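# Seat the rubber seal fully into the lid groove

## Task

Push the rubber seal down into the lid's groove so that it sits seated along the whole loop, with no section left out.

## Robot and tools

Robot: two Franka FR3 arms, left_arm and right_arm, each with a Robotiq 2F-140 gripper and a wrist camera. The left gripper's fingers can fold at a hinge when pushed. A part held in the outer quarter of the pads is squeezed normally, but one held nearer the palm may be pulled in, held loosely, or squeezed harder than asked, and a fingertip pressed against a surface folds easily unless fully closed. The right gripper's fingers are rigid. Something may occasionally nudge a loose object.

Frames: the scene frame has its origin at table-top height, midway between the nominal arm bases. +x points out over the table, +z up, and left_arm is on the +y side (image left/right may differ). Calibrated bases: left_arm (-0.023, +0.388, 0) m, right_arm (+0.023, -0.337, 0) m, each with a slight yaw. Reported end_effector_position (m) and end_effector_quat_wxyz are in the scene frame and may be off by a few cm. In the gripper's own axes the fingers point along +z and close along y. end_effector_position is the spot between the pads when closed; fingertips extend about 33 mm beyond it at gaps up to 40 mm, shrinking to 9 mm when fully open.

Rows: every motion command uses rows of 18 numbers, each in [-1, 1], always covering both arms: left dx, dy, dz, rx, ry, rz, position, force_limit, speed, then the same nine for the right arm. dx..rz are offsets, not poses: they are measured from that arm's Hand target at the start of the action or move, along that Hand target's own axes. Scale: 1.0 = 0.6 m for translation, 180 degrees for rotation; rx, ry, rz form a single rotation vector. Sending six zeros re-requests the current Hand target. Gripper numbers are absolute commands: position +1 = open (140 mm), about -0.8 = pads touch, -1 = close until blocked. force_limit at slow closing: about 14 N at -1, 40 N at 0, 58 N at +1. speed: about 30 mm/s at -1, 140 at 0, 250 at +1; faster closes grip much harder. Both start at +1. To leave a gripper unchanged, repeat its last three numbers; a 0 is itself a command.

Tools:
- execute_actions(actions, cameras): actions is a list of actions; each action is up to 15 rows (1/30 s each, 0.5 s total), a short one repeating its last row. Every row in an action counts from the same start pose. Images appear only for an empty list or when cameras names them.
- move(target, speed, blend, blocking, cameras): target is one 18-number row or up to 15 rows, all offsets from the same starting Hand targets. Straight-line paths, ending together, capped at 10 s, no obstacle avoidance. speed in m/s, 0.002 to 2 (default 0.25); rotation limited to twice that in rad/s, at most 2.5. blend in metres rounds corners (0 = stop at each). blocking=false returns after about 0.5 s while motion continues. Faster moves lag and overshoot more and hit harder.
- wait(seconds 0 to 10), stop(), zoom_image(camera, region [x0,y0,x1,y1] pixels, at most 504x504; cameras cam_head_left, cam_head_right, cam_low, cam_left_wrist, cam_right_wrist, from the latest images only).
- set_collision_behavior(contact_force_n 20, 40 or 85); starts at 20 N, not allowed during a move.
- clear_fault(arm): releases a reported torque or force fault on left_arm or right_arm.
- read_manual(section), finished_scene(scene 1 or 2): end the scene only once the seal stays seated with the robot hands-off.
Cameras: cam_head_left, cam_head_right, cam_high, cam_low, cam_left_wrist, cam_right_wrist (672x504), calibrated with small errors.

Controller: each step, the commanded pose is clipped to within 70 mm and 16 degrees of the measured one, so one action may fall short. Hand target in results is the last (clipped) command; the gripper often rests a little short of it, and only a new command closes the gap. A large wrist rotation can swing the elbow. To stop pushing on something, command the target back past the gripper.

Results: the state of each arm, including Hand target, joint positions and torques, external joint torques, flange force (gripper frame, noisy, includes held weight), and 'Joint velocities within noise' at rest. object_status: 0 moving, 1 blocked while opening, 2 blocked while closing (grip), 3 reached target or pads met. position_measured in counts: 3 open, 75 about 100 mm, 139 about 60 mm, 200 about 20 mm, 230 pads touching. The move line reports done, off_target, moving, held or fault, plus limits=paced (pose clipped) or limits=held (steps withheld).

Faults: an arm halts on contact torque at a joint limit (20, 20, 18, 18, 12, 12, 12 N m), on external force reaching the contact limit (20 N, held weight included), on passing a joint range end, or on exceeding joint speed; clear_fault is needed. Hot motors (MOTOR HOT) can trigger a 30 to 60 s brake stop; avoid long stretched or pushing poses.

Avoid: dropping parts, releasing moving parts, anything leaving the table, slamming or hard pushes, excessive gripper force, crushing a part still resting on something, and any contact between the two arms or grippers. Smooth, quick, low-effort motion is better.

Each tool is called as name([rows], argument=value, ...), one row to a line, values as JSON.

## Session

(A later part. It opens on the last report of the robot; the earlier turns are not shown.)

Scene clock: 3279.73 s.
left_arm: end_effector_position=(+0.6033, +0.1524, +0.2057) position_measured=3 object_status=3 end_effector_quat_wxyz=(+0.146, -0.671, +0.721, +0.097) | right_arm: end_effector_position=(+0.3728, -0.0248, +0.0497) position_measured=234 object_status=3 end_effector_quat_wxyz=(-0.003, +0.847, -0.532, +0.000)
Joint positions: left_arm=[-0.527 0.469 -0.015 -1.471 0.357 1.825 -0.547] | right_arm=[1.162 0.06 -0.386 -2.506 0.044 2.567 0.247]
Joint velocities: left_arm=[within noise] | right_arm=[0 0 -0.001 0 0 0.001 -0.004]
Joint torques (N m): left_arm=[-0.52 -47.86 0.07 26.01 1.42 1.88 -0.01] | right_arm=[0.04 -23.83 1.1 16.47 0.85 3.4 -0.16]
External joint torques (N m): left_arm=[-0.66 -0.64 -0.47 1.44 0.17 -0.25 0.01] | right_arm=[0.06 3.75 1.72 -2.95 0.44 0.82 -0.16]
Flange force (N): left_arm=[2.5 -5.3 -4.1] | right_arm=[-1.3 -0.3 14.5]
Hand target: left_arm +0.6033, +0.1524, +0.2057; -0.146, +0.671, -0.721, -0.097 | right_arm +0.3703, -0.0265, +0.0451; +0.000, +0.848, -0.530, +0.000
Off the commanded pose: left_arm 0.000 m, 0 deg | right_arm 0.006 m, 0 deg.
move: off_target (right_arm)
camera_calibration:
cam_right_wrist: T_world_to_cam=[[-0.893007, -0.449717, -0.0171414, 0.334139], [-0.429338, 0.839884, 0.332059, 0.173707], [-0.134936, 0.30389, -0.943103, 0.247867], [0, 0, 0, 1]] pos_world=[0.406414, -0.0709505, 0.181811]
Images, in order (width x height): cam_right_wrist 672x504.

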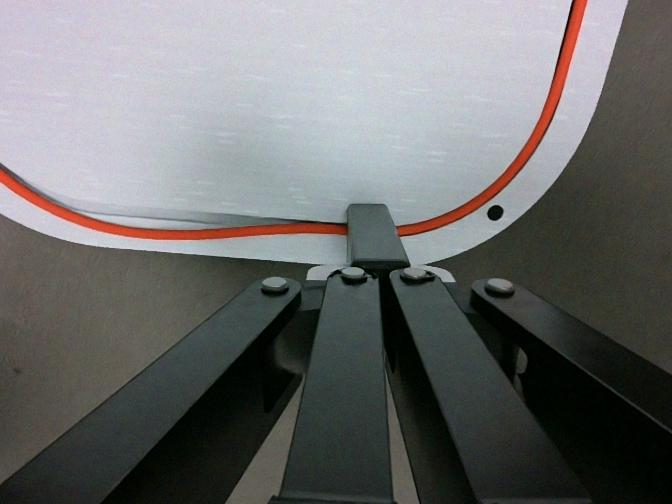

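move([
  [0,0,0,0,0,0,1,1,1, -0.0007,-0.0050,-0.0245,0,0,0,-1,-0.8,0.5],
  [0,0,0,0,0,0,1,1,1, -0.0023,-0.0350,-0.0245,0,0,0,-1,-0.8,0.5],
], speed=[0.04,0.08], blend=0, cameras=["cam_right_wrist"])

Scene clock: 3290.63 s.
left_arm: end_effector_position=(+0.6033, +0.1524, +0.2057) position_measured=3 object_status=3 end_effector_quat_wxyz=(+0.146, -0.671, +0.721, +0.097) | right_arm: end_effector_position=(+0.3888, -0.0155, +0.0604) position_measured=234 object_status=3 end_effector_quat_wxyz=(-0.001, +0.847, -0.531, +0.001)
Joint positions: left_arm=[-0.527 0.469 -0.015 -1.471 0.357 1.825 -0.547] | right_arm=[1.156 0.083 -0.388 -2.439 0.053 2.519 0.233]
Joint velocities: left_arm=[within noise] | right_arm=[-0.001 0 0 0 0.002 -0.001 -0.005]
Joint torques (N m): left_arm=[-0.52 -47.8 0.16 26.02 1.4 1.88 0.03] | right_arm=[-0.93 -28.76 -0.05 20.3 0.59 2.39 -0.21]
External joint torques (N m): left_arm=[-0.55 -0.67 -0.3 1.49 0.16 -0.25 0.05] | right_arm=[-0.93 0.1 0.8 0.26 0.15 -0.18 -0.21]
Flange force (N): left_arm=[2.3 -5.5 -4.1] | right_arm=[0.2 -2.3 0.6]
Hand target: left_arm +0.6033, +0.1524, +0.2057; -0.146, +0.671, -0.721, -0.097 | right_arm +0.3886, -0.0160, +0.0598; +0.000, +0.848, -0.530, +0.000
Off the commanded pose: left_arm 0.000 m, 0 deg | right_arm 0.001 m, 0 deg.
move: done
camera_calibration:
cam_right_wrist: T_world_to_cam=[[-0.892212, -0.451361, -0.0152071, 0.352391], [-0.430646, 0.840157, 0.329666, 0.169878], [-0.136022, 0.300681, -0.943975, 0.257701], [0, 0, 0, 1]] pos_world=[0.422618, -0.0611543, 0.192619]
Images, in order (width x height): cam_right_wrist 672x504.

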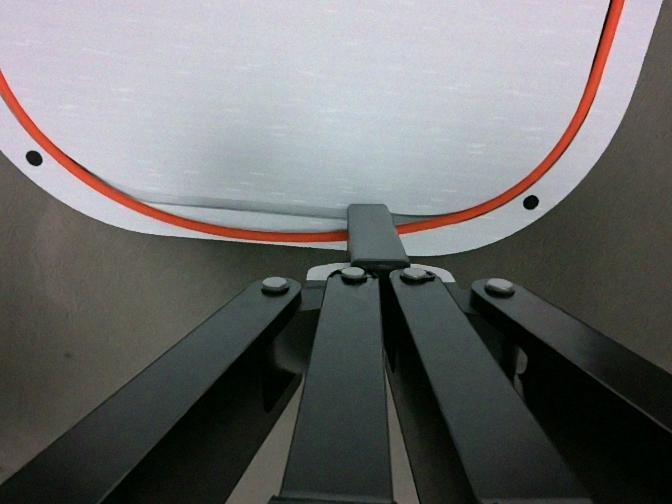

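move([
  [0,0,0,0,0,0,1,1,1, 0,0,-0.03,0,0,0,-1,-0.8,0.5],
  [0,0,0,0,0,0,1,1,1, 0.18,-0.03,-0.245,0,0,0,1,-0.8,0.5],
], speed=[0.05,0.15], blend=[0.003,0], cameras=["cam_right_wrist"])

Scene clock: 3519.17 s.
left_arm: end_effector_position=(+0.6033, +0.1524, +0.2057) position_measured=3 object_status=3 end_effector_quat_wxyz=(+0.146, -0.671, +0.721, +0.097) | right_arm: end_effector_position=(+0.4522, -0.1047, +0.2069) position_measured=3 object_status=0 end_effector_quat_wxyz=(-0.002, +0.846, -0.532, -0.001)
Joint positions: left_arm=[-0.527 0.469 -0.015 -1.471 0.357 1.825 -0.547] | right_arm=[1.055 -0.187 -0.5 -2.29 -0.1 2.126 0.125]
Joint torques (N m): left_arm=[-0.58 -47.86 0.12 26.03 1.41 1.88 0] | right_arm=[-0.58 -22.34 3.28 24.28 0.29 2.41 -0.16]
External joint torques (N m): left_arm=[-0.6 -0.94 -0.33 1.61 0.17 -0.23 0.02] | right_arm=[-0.5 0.09 0.8 0.24 -0.34 -0.18 -0.16]
Flange force (N): left_arm=[2.2 -5.2 -4.4] | right_arm=[-0.1 0.0 -1.1]
Hand target: left_arm +0.6033, +0.1524, +0.2057; -0.146, +0.671, -0.721, -0.097 | right_arm +0.4522, -0.1053, +0.2068; +0.000, +0.848, -0.530, +0.000
Off the commanded pose: left_arm 0.000 m, 0 deg | right_arm 0.001 m, 0 deg.
move: done
camera_calibration:
cam_right_wrist: T_world_to_cam=[[-0.893983, -0.447889, -0.0137389, 0.371743], [-0.426398, 0.840861, 0.333374, 0.221214], [-0.137762, 0.303889, -0.942695, 0.432212], [0, 0, 0, 1]] pos_world=[0.486199, -0.150855, 0.338805]
Images, in order (width x height): cam_right_wrist 672x504.

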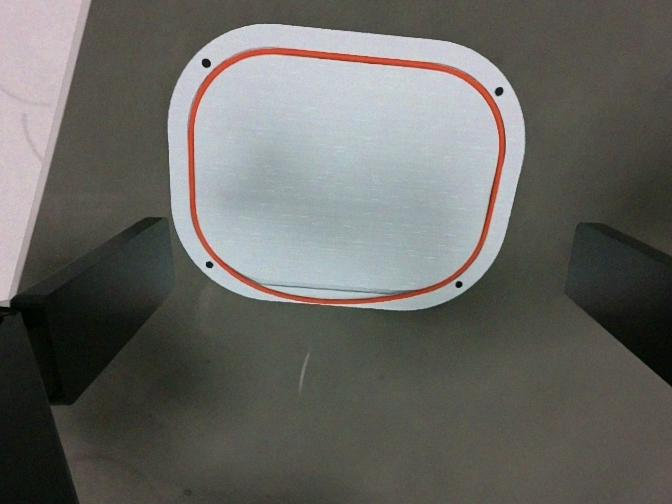

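zoom_image(camera="cam_right_wrist", region=[160, 20, 350, 170])

zoom_image(camera="cam_right_wrist", region=[340, 20, 530, 170])

zoom_image(camera="cam_right_wrist", region=[340, 160, 530, 310])

zoom_image(camera="cam_right_wrist", region=[160, 160, 350, 310])

Scaled by 2.653 from the camera's 672x504 image, which has a finer 960x720 frame.

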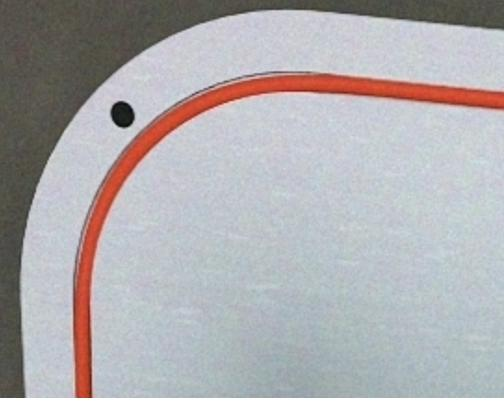

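Scaled by 2.653 from the camera's 672x504 image, which has a finer 960x720 frame.

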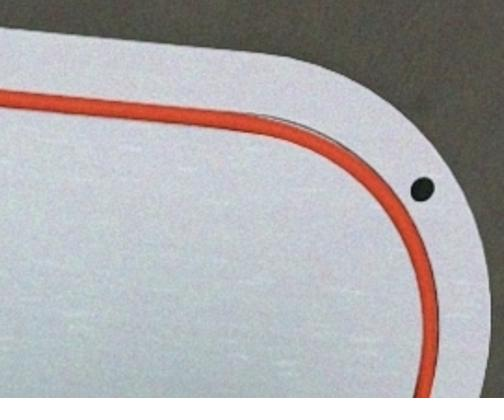

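Scaled by 2.653 from the camera's 672x504 image, which has a finer 960x720 frame.

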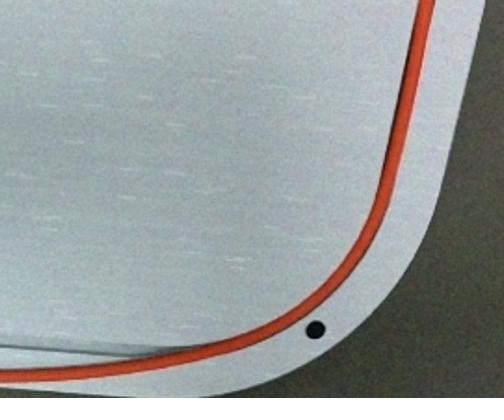

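Scaled by 2.653 from the camera's 672x504 image, which has a finer 960x720 frame.

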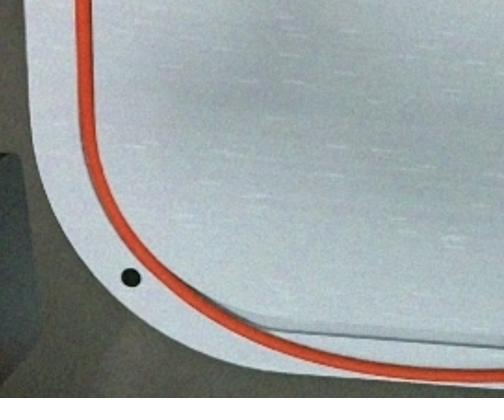

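move([
  [0,0,0,0,0,0,1,1,1, -0.1799,-0.0271,0.150,0,0,-0.4756,-0.5,-0.8,0.5],
], speed=[0.2], cameras=["cam_right_wrist"])

Scene clock: 3597.53 s.
left_arm: end_effector_position=(+0.6033, +0.1524, +0.2057) position_measured=3 object_status=3 end_effector_quat_wxyz=(+0.146, -0.671, +0.721, +0.097) | right_arm: end_effector_position=(+0.4190, -0.0014, +0.1171) position_measured=192 object_status=3 end_effector_quat_wxyz=(+0.000, +0.983, +0.186, +0.000)
Joint positions: left_arm=[-0.527 0.469 -0.015 -1.471 0.357 1.825 -0.547] | right_arm=[1.268 0.059 -0.523 -2.292 0.04 2.342 -1.27]
Joint velocities: left_arm=[within noise] | right_arm=[0 0 0 0 0 -0.001 -0.007]
Joint torques (N m): left_arm=[-0.53 -47.85 0.15 26.01 1.41 1.89 0] | right_arm=[-0.75 -28.38 -0.1 22.67 0.76 2.71 -0.24]
External joint torques (N m): left_arm=[-0.51 -0.7 -0.28 1.47 0.17 -0.24 0.01] | right_arm=[-0.86 0.06 0.66 0.39 0.15 0.05 -0.24]
Flange force (N): left_arm=[2.2 -5.3 -4.0] | right_arm=[2.7 -0.1 0.6]
Hand target: left_arm +0.6033, +0.1524, +0.2057; -0.146, +0.671, -0.721, -0.097 | right_arm +0.4194, -0.0011, +0.1168; +0.000, +0.982, +0.188, +0.000
Off the commanded pose: left_arm 0.000 m, 0 deg | right_arm 0.001 m, 0 deg.
move: done
camera_calibration:
cam_right_wrist: T_world_to_cam=[[0.381034, -0.924494, -0.011145, -0.148154], [-0.871563, -0.363189, 0.32935, 0.335447], [-0.308529, -0.11578, -0.944142, 0.382728], [0, 0, 0, 1]] pos_world=[0.466898, 0.0291753, 0.249219]
Images, in order (width x height): cam_right_wrist 672x504.

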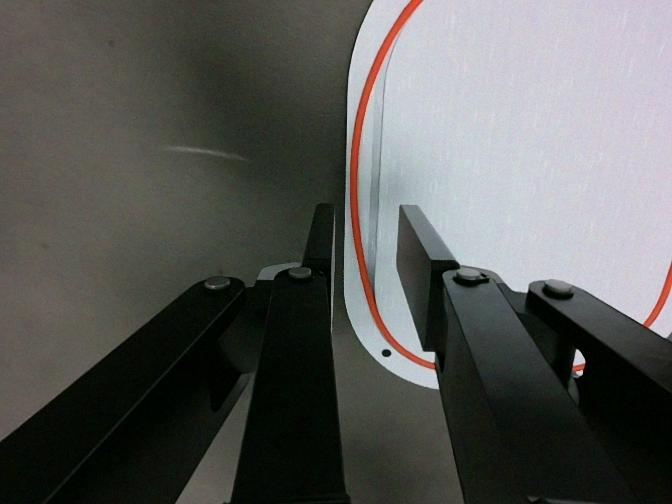

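move([
  [0,0,0,0,0,0,1,1,1, 0,-0.0053,0.075,0,0,0.005,-0.5,-0.8,0.5],
], speed=[0.08], cameras=["cam_right_wrist"])

Scene clock: 3612.23 s.
left_arm: end_effector_position=(+0.6033, +0.1524, +0.2057) position_measured=3 object_status=3 end_effector_quat_wxyz=(+0.146, -0.671, +0.721, +0.097) | right_arm: end_effector_position=(+0.4179, +0.0017, +0.0724) position_measured=192 object_status=3 end_effector_quat_wxyz=(+0.001, +0.984, +0.178, +0.000)
Joint positions: left_arm=[-0.527 0.469 -0.015 -1.471 0.357 1.825 -0.547] | right_arm=[1.26 0.157 -0.506 -2.314 0.118 2.447 -1.303]
Joint velocities: left_arm=[within noise] | right_arm=[-0.001 0 0 0 0 0.003 -0.007]
Joint torques (N m): left_arm=[-0.56 -47.91 0.16 26 1.41 1.88 0] | right_arm=[-0.93 -30.7 -1.11 20.8 0.74 2.86 -0.15]
External joint torques (N m): left_arm=[-0.4 -0.95 -0.17 1.56 0.18 -0.24 0.02] | right_arm=[-0.9 -0.05 1.12 -0.22 0.19 0.2 -0.15]
Flange force (N): left_arm=[1.8 -5.1 -4.2] | right_arm=[0.6 0.4 2.0]
Hand target: left_arm +0.6033, +0.1524, +0.2057; -0.146, +0.671, -0.721, -0.097 | right_arm +0.4182, +0.0019, +0.0718; +0.000, +0.984, +0.180, +0.000
Off the commanded pose: left_arm 0.000 m, 0 deg | right_arm 0.001 m, 0 deg.
move: done
camera_calibration:
cam_right_wrist: T_world_to_cam=[[0.366657, -0.930291, -0.0110617, -0.139296], [-0.876788, -0.349497, 0.330296, 0.352368], [-0.311137, -0.111406, -0.943813, 0.341637], [0, 0, 0, 1]] pos_world=[0.466322, 0.0316261, 0.204515]
Images, in order (width x height): cam_right_wrist 672x504.

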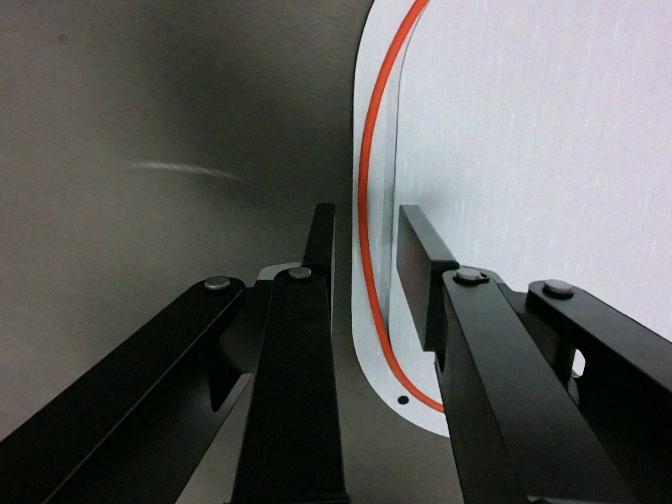

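zoom_image(camera="cam_right_wrist", region=[340, 60, 440, 200])

Scaled by 3.600 from the camera's 672x504 image, which has a finer 960x720 frame.

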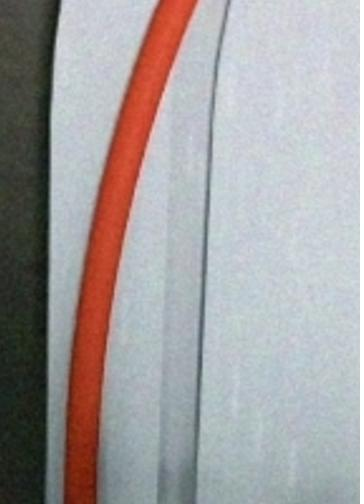

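move([
  [0,0,0,0,0,0,1,1,1, 0,0,0.0338,0,0,0,-0.5,-0.8,0.5],
], speed=[0.04], cameras=["cam_right_wrist"])

Scene clock: 3632.67 s.
left_arm: end_effector_position=(+0.6033, +0.1524, +0.2057) position_measured=3 object_status=3 end_effector_quat_wxyz=(+0.146, -0.671, +0.721, +0.097) | right_arm: end_effector_position=(+0.4181, +0.0020, +0.0524) position_measured=192 object_status=3 end_effector_quat_wxyz=(+0.000, +0.984, +0.178, +0.000)
Joint positions: left_arm=[-0.527 0.469 -0.015 -1.471 0.357 1.825 -0.547] | right_arm=[1.247 0.202 -0.489 -2.32 0.156 2.493 -1.33]
Joint velocities: left_arm=[within noise] | right_arm=[0 0 0 0 0.002 0.003 -0.007]
Joint torques (N m): left_arm=[-0.53 -47.85 0.21 26 1.4 1.89 -0.01] | right_arm=[-0.99 -31.86 -1.63 20.07 0.68 2.98 -0.22]
External joint torques (N m): left_arm=[-0.58 -1.13 -0.27 1.7 0.17 -0.21 0] | right_arm=[-1.04 -0.15 1.09 -0.33 0.16 0.31 -0.22]
Flange force (N): left_arm=[2.0 -5.0 -4.5] | right_arm=[0.3 1.1 2.5]
Hand target: left_arm +0.6033, +0.1524, +0.2057; -0.146, +0.671, -0.721, -0.097 | right_arm +0.4182, +0.0019, +0.0516; +0.000, +0.984, +0.180, +0.000
Off the commanded pose: left_arm 0.000 m, 0 deg | right_arm 0.001 m, 0 deg.
move: done
camera_calibration:
cam_right_wrist: T_world_to_cam=[[0.366786, -0.930236, -0.0114089, -0.139308], [-0.876909, -0.349802, 0.329651, 0.35944], [-0.310644, -0.110907, -0.944034, 0.322654], [0, 0, 0, 1]] pos_world=[0.466522, 0.0319278, 0.184518]
Images, in order (width x height): cam_right_wrist 672x504.

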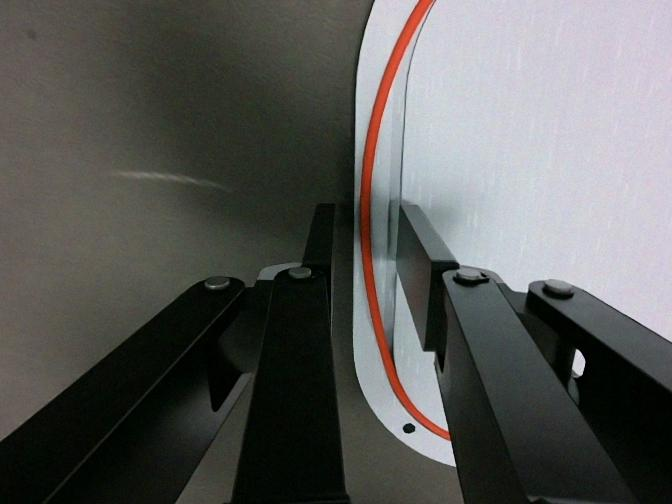

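move([
  [0,0,0,0,0,0,1,1,1, 0,0,0.0018,0,0,0,-0.5,-0.8,0.5],
  [0,0,0,0,0,0,1,1,1, 0,0,0.0018,0,0,0,-1,-1,-1],
], speed=[0.03,0.03], cameras=["cam_right_wrist"])

Scene clock: 3643.33 s.
left_arm: end_effector_position=(+0.6033, +0.1524, +0.2057) position_measured=3 object_status=3 end_effector_quat_wxyz=(+0.146, -0.671, +0.721, +0.097) | right_arm: end_effector_position=(+0.4184, +0.0023, +0.0516) position_measured=225 object_status=2 end_effector_quat_wxyz=(+0.000, +0.984, +0.179, +0.000)
Joint positions: left_arm=[-0.527 0.469 -0.015 -1.471 0.357 1.825 -0.547] | right_arm=[1.245 0.205 -0.486 -2.32 0.158 2.496 -1.334]
Joint torques (N m): left_arm=[-0.52 -47.83 0.13 25.98 1.41 1.89 0.02] | right_arm=[-0.84 -31.71 -1.8 19.94 0.63 2.91 -0.18]
External joint torques (N m): left_arm=[-0.69 -0.87 -0.43 1.55 0.17 -0.22 0.04] | right_arm=[-0.83 0.03 0.98 -0.37 0.11 0.25 -0.18]
Flange force (N): left_arm=[2.3 -5.1 -4.3] | right_arm=[0.2 0.8 2.4]
Hand target: left_arm +0.6033, +0.1524, +0.2057; -0.146, +0.671, -0.721, -0.097 | right_arm +0.4182, +0.0019, +0.0505; +0.000, +0.984, +0.180, +0.000
Off the commanded pose: left_arm 0.000 m, 0 deg | right_arm 0.001 m, 0 deg.
move: done
camera_calibration:
cam_right_wrist: T_world_to_cam=[[0.368461, -0.929565, -0.0120748, -0.13984], [-0.876447, -0.351679, 0.32888, 0.359815], [-0.309962, -0.110597, -0.944294, 0.32177], [0, 0, 0, 1]] pos_world=[0.466621, 0.0321355, 0.183821]
Images, in order (width x height): cam_right_wrist 672x504.

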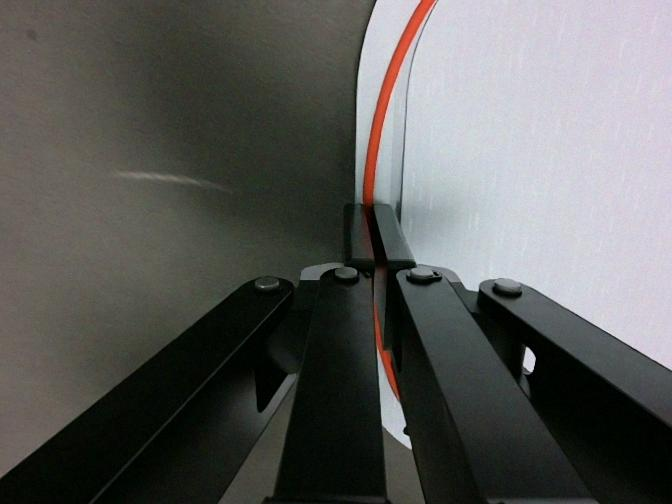

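move([
  [0,0,0,0,0,0,1,1,1, 0,0,-0.0575,0,0,0,-1,-1,-1],
  [0,0,0,0,0,0,1,1,1, 0,0.11,-0.0575,0,0,0,-1,-1,-1],
], speed=[0.05,0.05], blend=0.003, cameras=["cam_right_wrist","cam_high"])

Scene clock: 3657.43 s.
left_arm: end_effector_position=(+0.6033, +0.1524, +0.2057) position_measured=3 object_status=3 end_effector_quat_wxyz=(+0.146, -0.671, +0.721, +0.097) | right_arm: end_effector_position=(+0.4410, -0.0590, +0.0848) position_measured=225 object_status=2 end_effector_quat_wxyz=(-0.001, +0.984, +0.176, -0.001)
Joint positions: left_arm=[-0.527 0.469 -0.015 -1.471 0.357 1.825 -0.547] | right_arm=[1.198 0.079 -0.567 -2.371 0.068 2.435 -1.388]
Joint velocities: left_arm=[within noise] | right_arm=[-0.001 0.002 0 -0.001 0 0 -0.005]
Joint torques (N m): left_arm=[-0.56 -47.81 0.11 26 1.4 1.89 -0.02] | right_arm=[-0.82 -28.37 -0.59 20.55 0.14 2.9 -0.16]
External joint torques (N m): left_arm=[-0.57 -0.82 -0.34 1.53 0.16 -0.24 0] | right_arm=[-0.88 -1 0.54 -0.58 -0.42 0.26 -0.16]
Flange force (N): left_arm=[2.2 -5.2 -4.2] | right_arm=[-5.2 2.0 -1.6]
Hand target: left_arm +0.6033, +0.1524, +0.2057; -0.146, +0.671, -0.721, -0.097 | right_arm +0.4416, -0.0598, +0.0849; +0.000, +0.984, +0.180, +0.000
Off the commanded pose: left_arm 0.000 m, 0 deg | right_arm 0.001 m, 0 deg.
move: done
camera_calibration:
cam_right_wrist: T_world_to_cam=[[0.362781, -0.931772, -0.013831, -0.202262], [-0.877576, -0.346597, 0.331257, 0.347751], [-0.31345, -0.108036, -0.943439, 0.354983], [0, 0, 0, 1]] pos_world=[0.489824, -0.0295818, 0.216913]
Images, in order (width x height): cam_high 672x504, cam_right_wrist 672x504.

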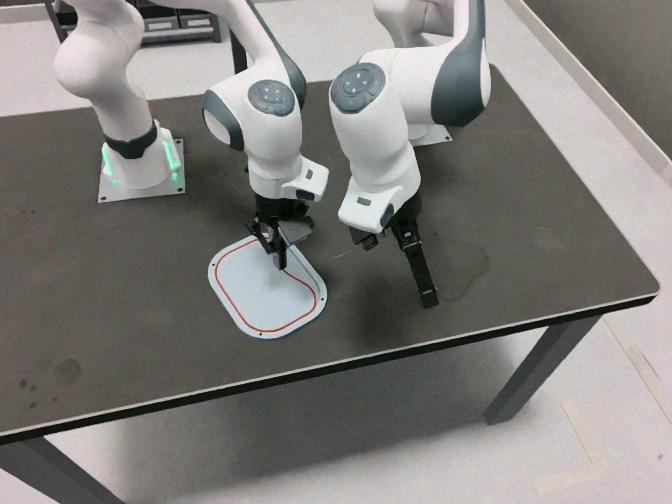

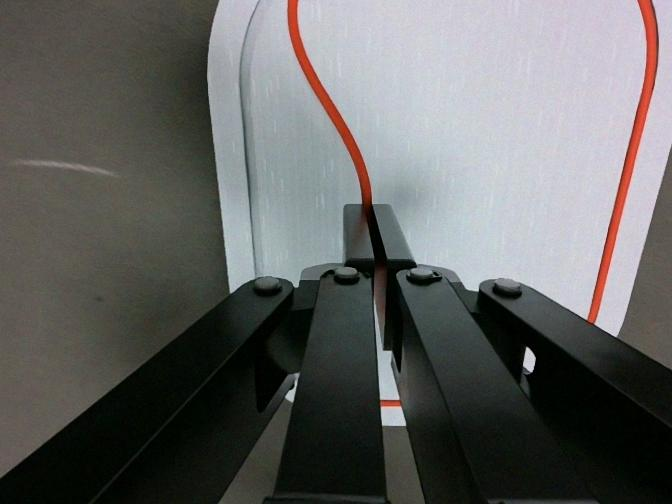

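move([
  [0,0,0,0,0,0,1,1,1, 0,0.08,-0.025,0,0,0,-1,-1,-1],
], speed=[0.05], cameras=["cam_right_wrist","cam_high"])

Scene clock: 3666.30 s.
left_arm: end_effector_position=(+0.6033, +0.1524, +0.2057) position_measured=3 object_status=3 end_effector_quat_wxyz=(+0.146, -0.671, +0.721, +0.097) | right_arm: end_effector_position=(+0.4594, -0.1032, +0.1003) position_measured=225 object_status=2 end_effector_quat_wxyz=(-0.002, +0.984, +0.176, +0.001)
Joint positions: left_arm=[-0.527 0.469 -0.015 -1.471 0.357 1.825 -0.547] | right_arm=[1.153 0.018 -0.619 -2.391 0.019 2.409 -1.448]
Joint velocities: left_arm=[within noise] | right_arm=[0 0 0.001 -0.001 0 0 -0.007]
Joint torques (N m): left_arm=[-0.51 -47.85 0.12 26.03 1.41 1.88 0] | right_arm=[-0.63 -25.95 0.08 20.93 0.16 2.51 -0.2]
External joint torques (N m): left_arm=[-0.63 -1.04 -0.41 1.68 0.18 -0.22 0.01] | right_arm=[-0.62 -0.65 0.4 -0.77 -0.42 -0.18 -0.2]
Flange force (N): left_arm=[2.2 -5.2 -4.5] | right_arm=[-5.1 1.3 -2.0]
Hand target: left_arm +0.6033, +0.1524, +0.2057; -0.146, +0.671, -0.721, -0.097 | right_arm +0.4586, -0.1048, +0.0999; +0.000, +0.984, +0.180, +0.000
Off the commanded pose: left_arm 0.000 m, 0 deg | right_arm 0.002 m, 0 deg.
move: done
camera_calibration:
cam_right_wrist: T_world_to_cam=[[0.36282, -0.931745, -0.0145965, -0.249841], [-0.878948, -0.347381, 0.326767, 0.344523], [-0.309534, -0.105728, -0.944992, 0.369162], [0, 0, 0, 1]] pos_world=[0.507733, -0.0740763, 0.23263]
Images, in order (width x height): cam_high 672x504, cam_right_wrist 672x504.

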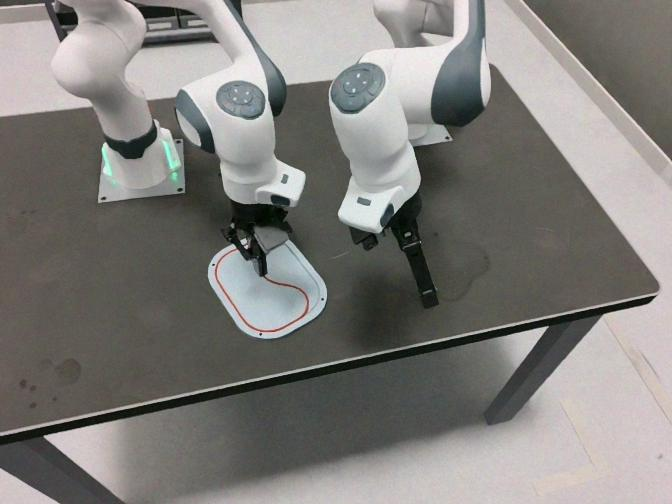

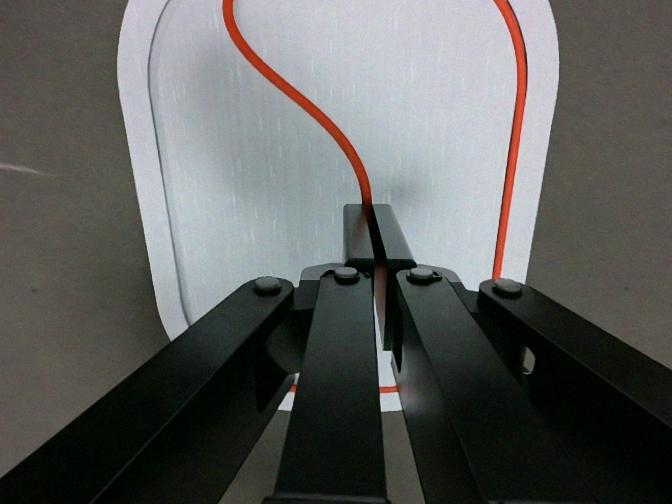

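zoom_image(camera="cam_high", region=[190, 220, 350, 350])

Scaled by 3.150 from the camera's 672x504 image, which has a finer 960x720 frame.

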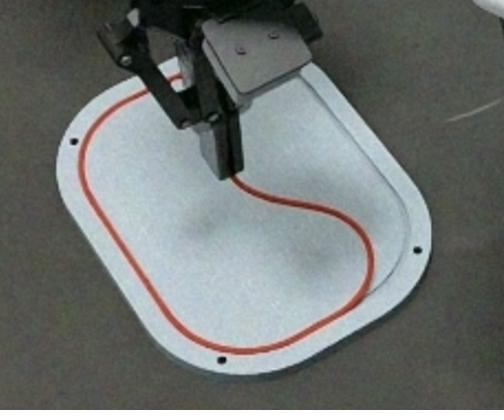

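move([
  [0,0,0,0,0,0,1,1,1, 0,0.05,-0.10,0,0,0,-1,-1,-1],
], speed=[0.05], cameras=["cam_right_wrist","cam_high"])

zoom_image(camera="cam_high", region=[190, 220, 350, 350])

Scene clock: 3678.23 s.
left_arm: end_effector_position=(+0.6033, +0.1524, +0.2057) position_measured=3 object_status=3 end_effector_quat_wxyz=(+0.146, -0.671, +0.721, +0.097) | right_arm: end_effector_position=(+0.4691, -0.1316, +0.1593) position_measured=225 object_status=2 end_effector_quat_wxyz=(-0.002, +0.983, +0.182, +0.000)
Joint positions: left_arm=[-0.527 0.469 -0.015 -1.471 0.357 1.825 -0.547] | right_arm=[1.118 -0.117 -0.638 -2.345 -0.086 2.25 -1.441]
Joint velocities: left_arm=[within noise] | right_arm=[0 -0.001 0.001 -0.001 -0.001 -0.005 0.002]
Joint torques (N m): left_arm=[-0.55 -47.81 0.14 26.02 1.4 1.89 0.02] | right_arm=[-0.89 -22.54 2.61 23.27 0.24 2.49 0.29]
External joint torques (N m): left_arm=[-0.88 -0.72 -0.56 1.51 0.15 -0.23 0.04] | right_arm=[-0.84 -0.54 0.68 0.15 -0.44 -0.18 0.29]
Flange force (N): left_arm=[2.7 -5.3 -4.3] | right_arm=[-3.9 -0.2 -2.8]
Hand target: left_arm +0.6033, +0.1524, +0.2057; -0.146, +0.671, -0.721, -0.097 | right_arm +0.4693, -0.1329, +0.1599; +0.000, +0.984, +0.180, +0.000
Off the commanded pose: left_arm 0.000 m, 0 deg | right_arm 0.001 m, 0 deg.
move: done
camera_calibration:
cam_right_wrist: T_world_to_cam=[[0.373032, -0.927696, -0.0150971, -0.283143], [-0.874445, -0.356966, 0.328513, 0.320168], [-0.31015, -0.109345, -0.944379, 0.4247], [0, 0, 0, 1]] pos_world=[0.517311, -0.101942, 0.291623]
Images, in order (width x height): cam_high 672x504, cam_right_wrist 672x504.

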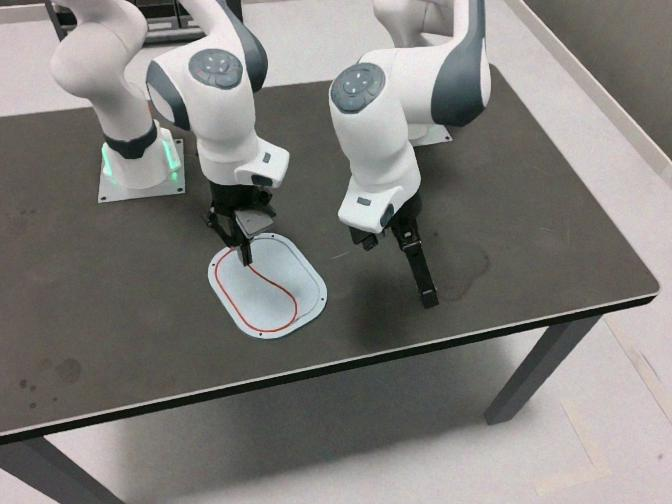

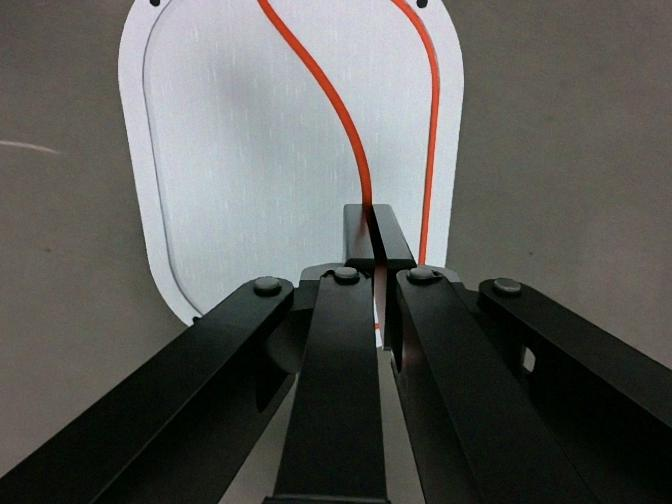

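Scaled by 3.150 from the camera's 672x504 image, which has a finer 960x720 frame.

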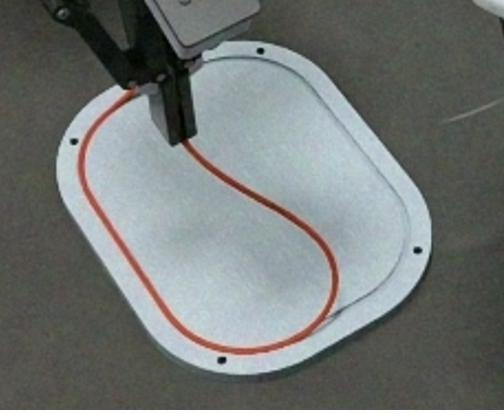

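move([
  [0,0,0,0,0,0,1,1,1, -0.0015,-0.2303,0.100,0,0,0,-1,-1,-1],
  [0,0,0,0,0,0,1,1,1, -0.0015,-0.2303,0.1795,0,0,0,-1,-1,-1],
], speed=[0.08,0.05], blend=0, cameras=["cam_right_wrist","cam_high"])

zoom_image(camera="cam_high", region=[190, 220, 350, 350])

Scene clock: 3713.70 s.
left_arm: end_effector_position=(+0.6033, +0.1524, +0.2057) position_measured=3 object_status=3 end_effector_quat_wxyz=(+0.146, -0.671, +0.721, +0.097) | right_arm: end_effector_position=(+0.4193, -0.0038, +0.0530) position_measured=225 object_status=2 end_effector_quat_wxyz=(+0.000, +0.984, +0.179, +0.000)
Joint positions: left_arm=[-0.527 0.469 -0.015 -1.471 0.357 1.825 -0.547] | right_arm=[1.224 0.192 -0.476 -2.33 0.145 2.496 -1.332]
Joint velocities: left_arm=[within noise] | right_arm=[0 0 0 0.001 0.002 0.002 -0.006]
Joint torques (N m): left_arm=[-0.54 -47.85 0.15 25.98 1.39 1.89 0.03] | right_arm=[-0.93 -31.74 -1.46 20.12 0.65 2.89 -0.07]
External joint torques (N m): left_arm=[-0.61 -0.9 -0.35 1.56 0.15 -0.23 0.05] | right_arm=[-0.98 -0.16 1.03 -0.26 0.13 0.23 -0.07]
Flange force (N): left_arm=[2.1 -5.1 -4.3] | right_arm=[0.1 0.7 1.8]
Hand target: left_arm +0.6033, +0.1524, +0.2057; -0.146, +0.671, -0.721, -0.097 | right_arm +0.4195, -0.0039, +0.0523; +0.000, +0.984, +0.180, +0.000
Off the commanded pose: left_arm 0.000 m, 0 deg | right_arm 0.001 m, 0 deg.
move: done
camera_calibration:
cam_right_wrist: T_world_to_cam=[[0.366802, -0.93023, -0.0113569, -0.145155], [-0.87686, -0.349785, 0.329798, 0.358215], [-0.310761, -0.111012, -0.943983, 0.322998], [0, 0, 0, 1]] pos_world=[0.467722, 0.0261276, 0.185117]
Images, in order (width x height): cam_high 672x504, cam_right_wrist 672x504.

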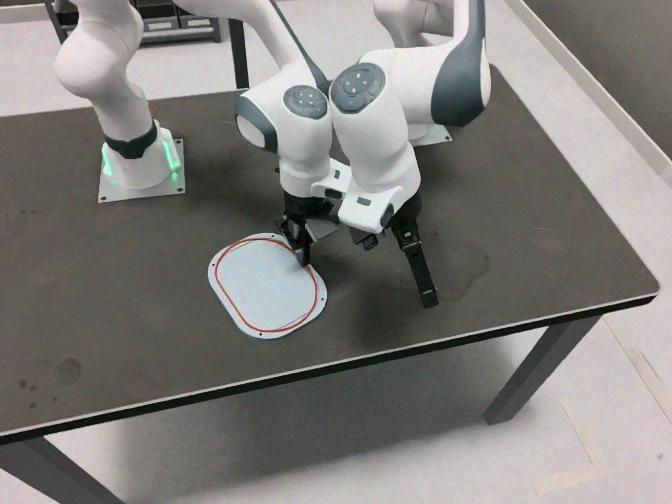

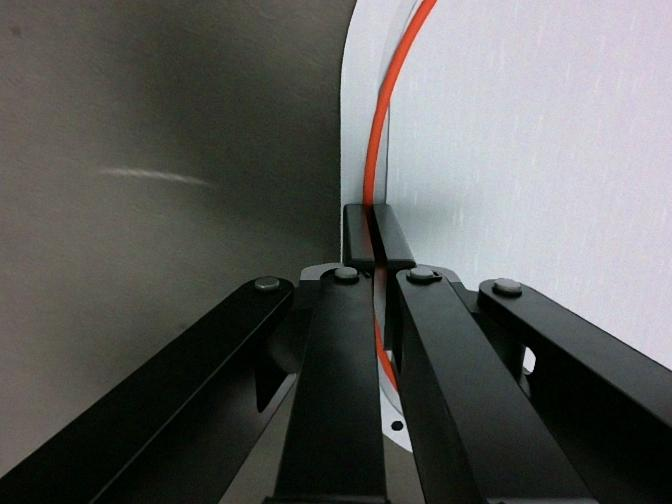

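Scaled by 3.150 from the camera's 672x504 image, which has a finer 960x720 frame.

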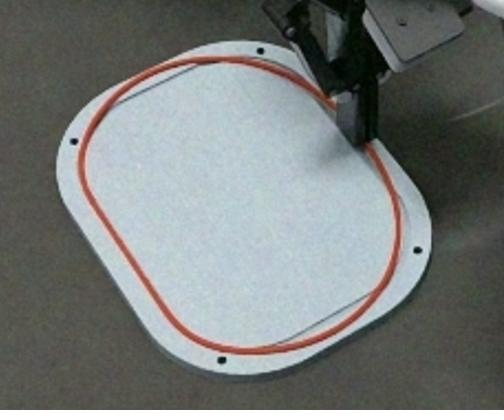

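move([
  [0,0,0,0,0,0,1,1,1, 0,0.0075,0,0,0,0,-1,-1,-1],
  [0,0,0,0,0,0,1,1,1, 0,0.0075,0.0075,0,0,0,-1,-1,-1],
], speed=[0.03,0.02], blend=0, cameras=["cam_right_wrist"])

zoom_image(camera="cam_right_wrist", region=[320, 60, 460, 220])

Scene clock: 3731.47 s.
left_arm: end_effector_position=(+0.6033, +0.1524, +0.2057) position_measured=3 object_status=3 end_effector_quat_wxyz=(+0.146, -0.671, +0.721, +0.097) | right_arm: end_effector_position=(+0.4213, -0.0076, +0.0509) position_measured=225 object_status=2 end_effector_quat_wxyz=(-0.001, +0.984, +0.178, +0.000)
Joint positions: left_arm=[-0.527 0.469 -0.015 -1.471 0.357 1.825 -0.547] | right_arm=[1.214 0.194 -0.474 -2.335 0.151 2.503 -1.345]
Joint velocities: left_arm=[within noise] | right_arm=[0 0.002 0 -0.001 0.001 0 -0.005]
Joint torques (N m): left_arm=[-0.51 -47.86 0.09 26.02 1.42 1.87 0.05] | right_arm=[-0.88 -28.39 -0.86 19.06 0.75 3.69 -0.07]
External joint torques (N m): left_arm=[-0.19 -0.65 -0.12 1.44 0.19 -0.27 0.06] | right_arm=[-0.88 3.2 1.69 -1.25 0.24 1.01 -0.07]
Flange force (N): left_arm=[1.8 -5.6 -3.9] | right_arm=[4.6 -1.1 12.4]
Hand target: left_arm +0.6033, +0.1524, +0.2057; -0.146, +0.671, -0.721, -0.097 | right_arm +0.4210, -0.0081, +0.0478; +0.000, +0.984, +0.180, +0.000
Off the commanded pose: left_arm 0.000 m, 0 deg | right_arm 0.003 m, 0 deg.
move: done
camera_calibration:
cam_right_wrist: T_world_to_cam=[[0.366334, -0.930383, -0.0136661, -0.149206], [-0.876773, -0.350069, 0.329729, 0.359257], [-0.311558, -0.108809, -0.943977, 0.321528], [0, 0, 0, 1]] pos_world=[0.469821, 0.021931, 0.183018]
Images, in order (width x height): cam_right_wrist 672x504.

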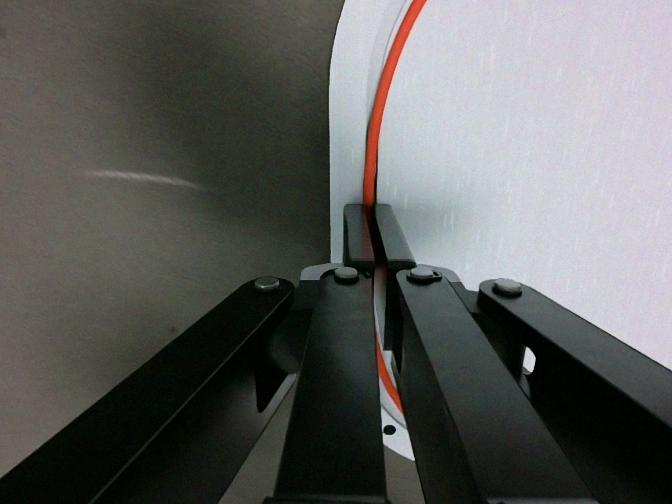

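Scaled by 3.150 from the camera's 672x504 image, which has a finer 960x720 frame.

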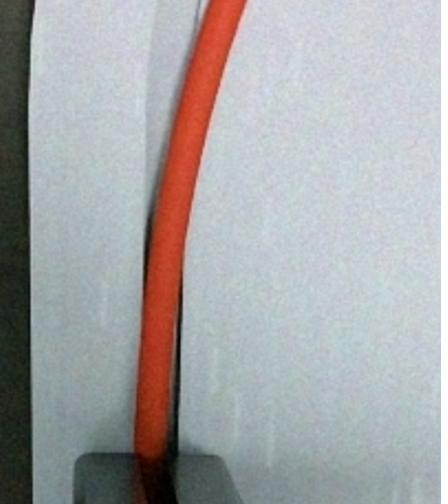

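move([
  [0,0,0,0,0,0,1,1,1, 0,0,-0.0060,0,0,0,-1,-1,-1],
  [0,0,0,0,0,0,1,1,1, 0,0.0032,-0.0060,0,0,0,-1,-1,-1],
  [0,0,0,0,0,0,1,1,1, 0,0.0032,0.0005,0,0,0,-1,-1,-1],
], speed=[0.02,0.02,0.02], blend=0, cameras=["cam_right_wrist"])

zoom_image(camera="cam_right_wrist", region=[320, 60, 460, 220])

Scene clock: 3746.13 s.
left_arm: end_effector_position=(+0.6033, +0.1524, +0.2057) position_measured=3 object_status=3 end_effector_quat_wxyz=(+0.146, -0.671, +0.721, +0.097) | right_arm: end_effector_position=(+0.4218, -0.0092, +0.0494) position_measured=225 object_status=2 end_effector_quat_wxyz=(+0.000, +0.984, +0.179, +0.000)
Joint positions: left_arm=[-0.527 0.469 -0.015 -1.471 0.357 1.825 -0.547] | right_arm=[1.213 0.196 -0.475 -2.338 0.152 2.507 -1.349]
Joint torques (N m): left_arm=[-0.52 -47.89 0.19 26.02 1.41 1.89 0.05] | right_arm=[-0.78 -29.82 -1.15 19.25 0.75 3.3 -0.18]
External joint torques (N m): left_arm=[-0.41 -1.13 -0.16 1.7 0.18 -0.22 0.06] | right_arm=[-0.87 1.79 1.34 -1.03 0.24 0.63 -0.18]
Flange force (N): left_arm=[1.7 -5.2 -4.5] | right_arm=[2.3 0.0 8.1]
Hand target: left_arm +0.6033, +0.1524, +0.2057; -0.146, +0.671, -0.721, -0.097 | right_arm +0.4217, -0.0099, +0.0475; +0.000, +0.984, +0.180, +0.000
Off the commanded pose: left_arm 0.000 m, 0 deg | right_arm 0.002 m, 0 deg.
move: done
camera_calibration:
cam_right_wrist: T_world_to_cam=[[0.367184, -0.930063, -0.0126302, -0.151361], [-0.876666, -0.350577, 0.329473, 0.359551], [-0.310859, -0.109905, -0.94408, 0.319881], [0, 0, 0, 1]] pos_world=[0.470221, 0.0204319, 0.181619]
Images, in order (width x height): cam_right_wrist 672x504.

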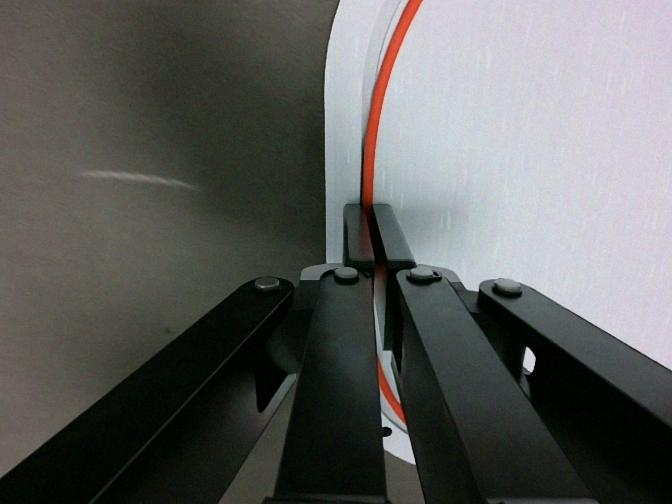

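Scaled by 3.150 from the camera's 672x504 image, which has a finer 960x720 frame.

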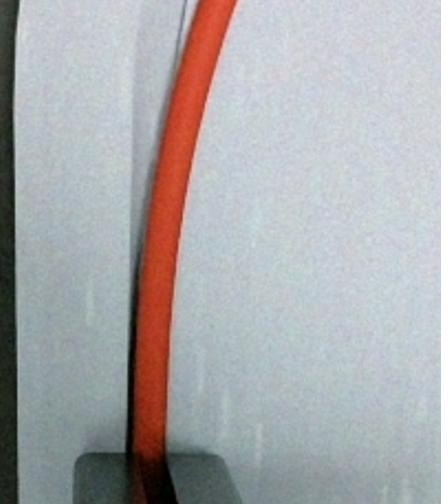

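move([
  [0,0,0,0,0,0,1,1,1, -0.001,0.0012,-0.0030,0,0,0,-1,-1,-1],
  [0,0,0,0,0,0,1,1,1, -0.001,0.0012,-0.0030,0,0,0,-0.6,-0.8,-0.6],
], speed=[0.02,0.02], blend=0, cameras=["cam_right_wrist"])

zoom_image(camera="cam_right_wrist", region=[320, 60, 460, 220])

Scene clock: 3756.77 s.
left_arm: end_effector_position=(+0.6033, +0.1524, +0.2057) position_measured=3 object_status=3 end_effector_quat_wxyz=(+0.146, -0.671, +0.721, +0.097) | right_arm: end_effector_position=(+0.4214, -0.0098, +0.0495) position_measured=205 object_status=3 end_effector_quat_wxyz=(-0.001, +0.984, +0.179, +0.000)
Joint positions: left_arm=[-0.527 0.469 -0.015 -1.471 0.357 1.825 -0.547] | right_arm=[1.212 0.194 -0.475 -2.34 0.152 2.508 -1.351]
Joint torques (N m): left_arm=[-0.53 -47.86 0.14 25.98 1.4 1.89 0.03] | right_arm=[-0.47 -32.19 -2.15 19.4 0.42 2.72 -0.07]
External joint torques (N m): left_arm=[-0.66 -0.72 -0.4 1.44 0.16 -0.24 0.05] | right_arm=[-0.36 -0.77 0.5 -0.76 -0.1 0.06 -0.07]
Flange force (N): left_arm=[2.3 -5.1 -4.0] | right_arm=[-4.1 1.6 -1.0]
Hand target: left_arm +0.6033, +0.1524, +0.2057; -0.146, +0.671, -0.721, -0.097 | right_arm +0.4214, -0.0107, +0.0493; +0.000, +0.984, +0.180, +0.000
Off the commanded pose: left_arm 0.000 m, 0 deg | right_arm 0.001 m, 0 deg.
move: done
camera_calibration:
cam_right_wrist: T_world_to_cam=[[0.367425, -0.929955, -0.0134941, -0.151726], [-0.876492, -0.351082, 0.329398, 0.358899], [-0.311063, -0.109202, -0.944095, 0.31987], [0, 0, 0, 1]] pos_world=[0.46982, 0.0198346, 0.181719]
Images, in order (width x height): cam_right_wrist 672x504.

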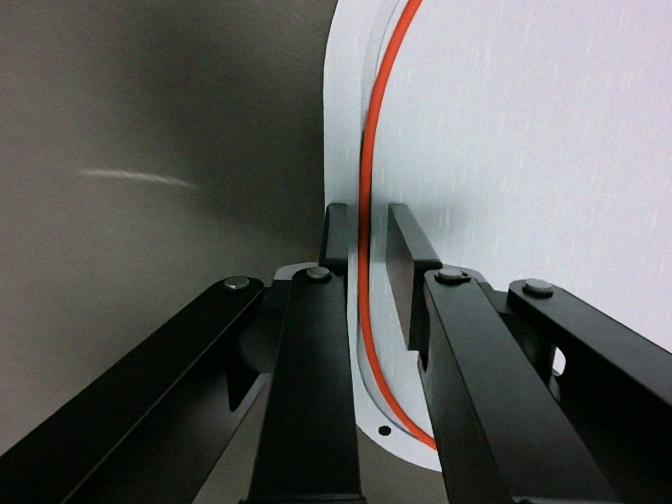

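Scaled by 3.150 from the camera's 672x504 image, which has a finer 960x720 frame.

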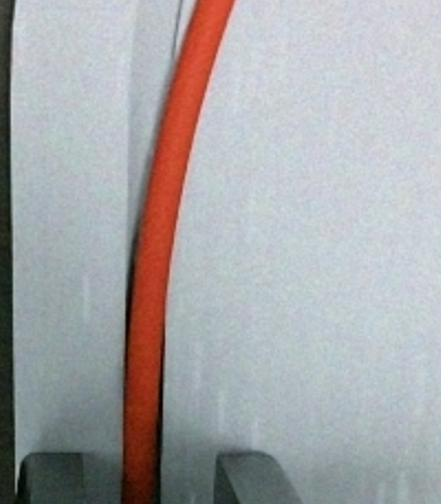

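move([
  [0,0,0,0,0,0,1,1,1, 0,0,-0.022,0,0,0,-0.6,-0.8,-0.6],
  [0,0,0,0,0,0,1,1,1, 0,0,-0.022,0,0,0,-1,-0.8,0.5],
  [0,0,0,0,0,0,1,1,1, 0,0,-0.009,0,0,0,-1,-0.8,0.5],
  [0,0,0,0,0,0,1,1,1, -0.0020,-0.0008,0,0,0,0,-1,-0.8,0.5],
  [0,0,0,0,0,0,1,1,1, -0.0047,-0.0016,0.0060,0,0,0,-1,-0.8,0.5],
], speed=[0.03,0.05,0.04,0.02,0.015], blend=[0,0,0.001,0.0005,0], cameras=["cam_right_wrist"])

zoom_image(camera="cam_right_wrist", region=[320, 60, 460, 220])

Scene clock: 3770.60 s.
left_arm: end_effector_position=(+0.6033, +0.1524, +0.2057) position_measured=3 object_status=3 end_effector_quat_wxyz=(+0.146, -0.671, +0.721, +0.097) | right_arm: end_effector_position=(+0.4204, -0.0100, +0.0500) position_measured=234 object_status=3 end_effector_quat_wxyz=(-0.002, +0.984, +0.178, +0.001)
Joint positions: left_arm=[-0.527 0.469 -0.015 -1.471 0.357 1.825 -0.547] | right_arm=[1.214 0.188 -0.476 -2.347 0.149 2.514 -1.347]
Joint velocities: left_arm=[within noise] | right_arm=[0 -0.001 -0.001 -0.002 0.001 0.004 -0.001]
Joint torques (N m): left_arm=[-0.54 -47.85 0.16 25.97 1.42 1.88 0.02] | right_arm=[-0.2 -28.04 -0.33 18.25 0.87 3.29 -0.28]
External joint torques (N m): left_arm=[-0.48 -0.95 -0.24 1.56 0.19 -0.24 0.04] | right_arm=[-0.11 3.02 2.21 -1.81 0.36 0.64 -0.28]
Flange force (N): left_arm=[1.9 -5.0 -4.2] | right_arm=[2.6 -1.4 12.0]
Hand target: left_arm +0.6033, +0.1524, +0.2057; -0.146, +0.671, -0.721, -0.097 | right_arm +0.4184, -0.0108, +0.0457; +0.000, +0.984, +0.180, +0.000
Off the commanded pose: left_arm 0.000 m, 0 deg | right_arm 0.005 m, 0 deg.
move: off_target (right_arm)
camera_calibration:
cam_right_wrist: T_world_to_cam=[[0.366063, -0.930468, -0.0150843, -0.15086], [-0.877916, -0.350673, 0.326025, 0.358597], [-0.308646, -0.106103, -0.945241, 0.319093], [0, 0, 0, 1]] pos_world=[0.468529, 0.0192362, 0.182432]
Images, in order (width x height): cam_right_wrist 672x504.

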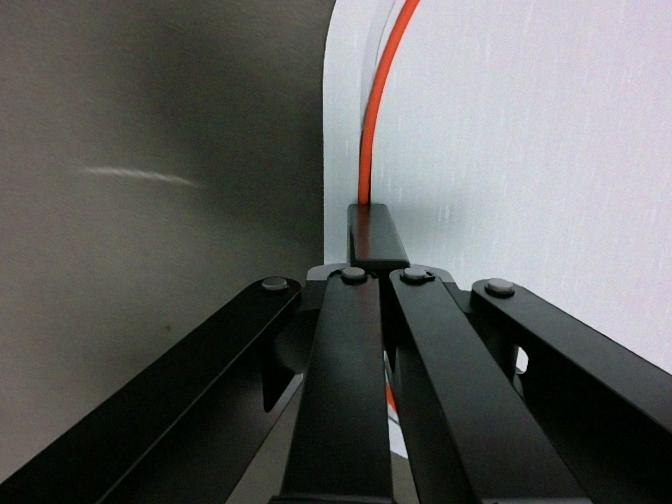

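Scaled by 3.150 from the camera's 672x504 image, which has a finer 960x720 frame.

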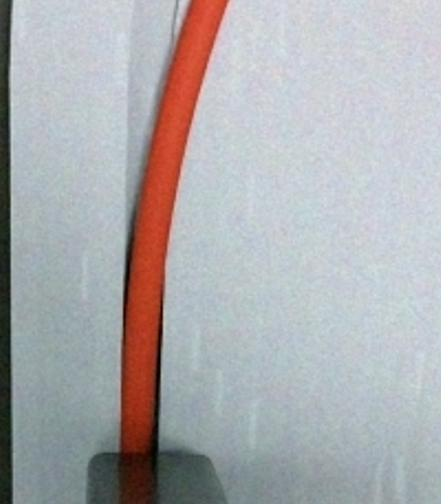

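move([
  [0,0,0,0,0,0,1,1,1, 0.0036,0,-0.030,0,0,0,-1,-0.8,0.5],
  [0,0,0,0,0,0,1,1,1, 0.0036,0,-0.065,0,0,0,-1,-0.8,0.5],
  [0,0,0,0,0,0,1,1,1, -0.04,0.17,-0.2585,0,0,0.472,1,-0.8,0.5],
], speed=[0.03,0.08,0.2], blend=[0.002,0.005,0], cameras=["cam_right_wrist"])

Scene clock: 3784.87 s.
left_arm: end_effector_position=(+0.6033, +0.1524, +0.2057) position_measured=3 object_status=3 end_effector_quat_wxyz=(+0.146, -0.671, +0.721, +0.097) | right_arm: end_effector_position=(+0.4324, -0.1137, +0.2010) position_measured=3 object_status=0 end_effector_quat_wxyz=(-0.002, +0.848, -0.530, -0.001)
Joint positions: left_arm=[-0.527 0.469 -0.015 -1.471 0.357 1.825 -0.547] | right_arm=[0.956 -0.242 -0.4 -2.369 -0.107 2.145 0.129]
Joint torques (N m): left_arm=[-0.52 -47.85 0.14 26.01 1.4 1.88 0.01] | right_arm=[-0.83 -21.69 3.55 23.77 0.4 2.4 0.28]
External joint torques (N m): left_arm=[-0.49 -0.7 -0.29 1.46 0.16 -0.26 0.02] | right_arm=[-0.83 -0.2 1.01 -0.05 -0.23 -0.19 0.28]
Flange force (N): left_arm=[2.2 -5.3 -4.0] | right_arm=[-0.8 2.4 -1.2]
Hand target: left_arm +0.6033, +0.1524, +0.2057; -0.146, +0.671, -0.721, -0.097 | right_arm +0.4322, -0.1149, +0.2007; +0.000, +0.847, -0.532, +0.000
Off the commanded pose: left_arm 0.000 m, 0 deg | right_arm 0.001 m, 0 deg.
move: done
camera_calibration:
cam_right_wrist: T_world_to_cam=[[-0.89143, -0.452938, -0.014165, 0.348275], [-0.431373, 0.838583, 0.332708, 0.224325], [-0.138818, 0.302696, -0.942923, 0.427085], [0, 0, 0, 1]] pos_world=[0.466518, -0.159645, 0.333007]
Images, in order (width x height): cam_right_wrist 672x504.

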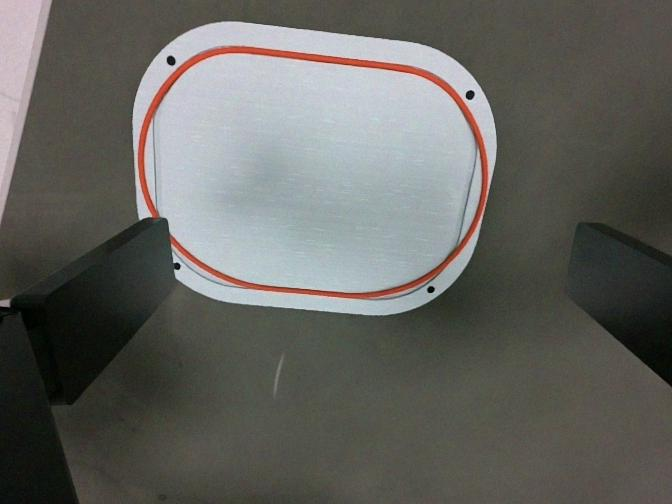

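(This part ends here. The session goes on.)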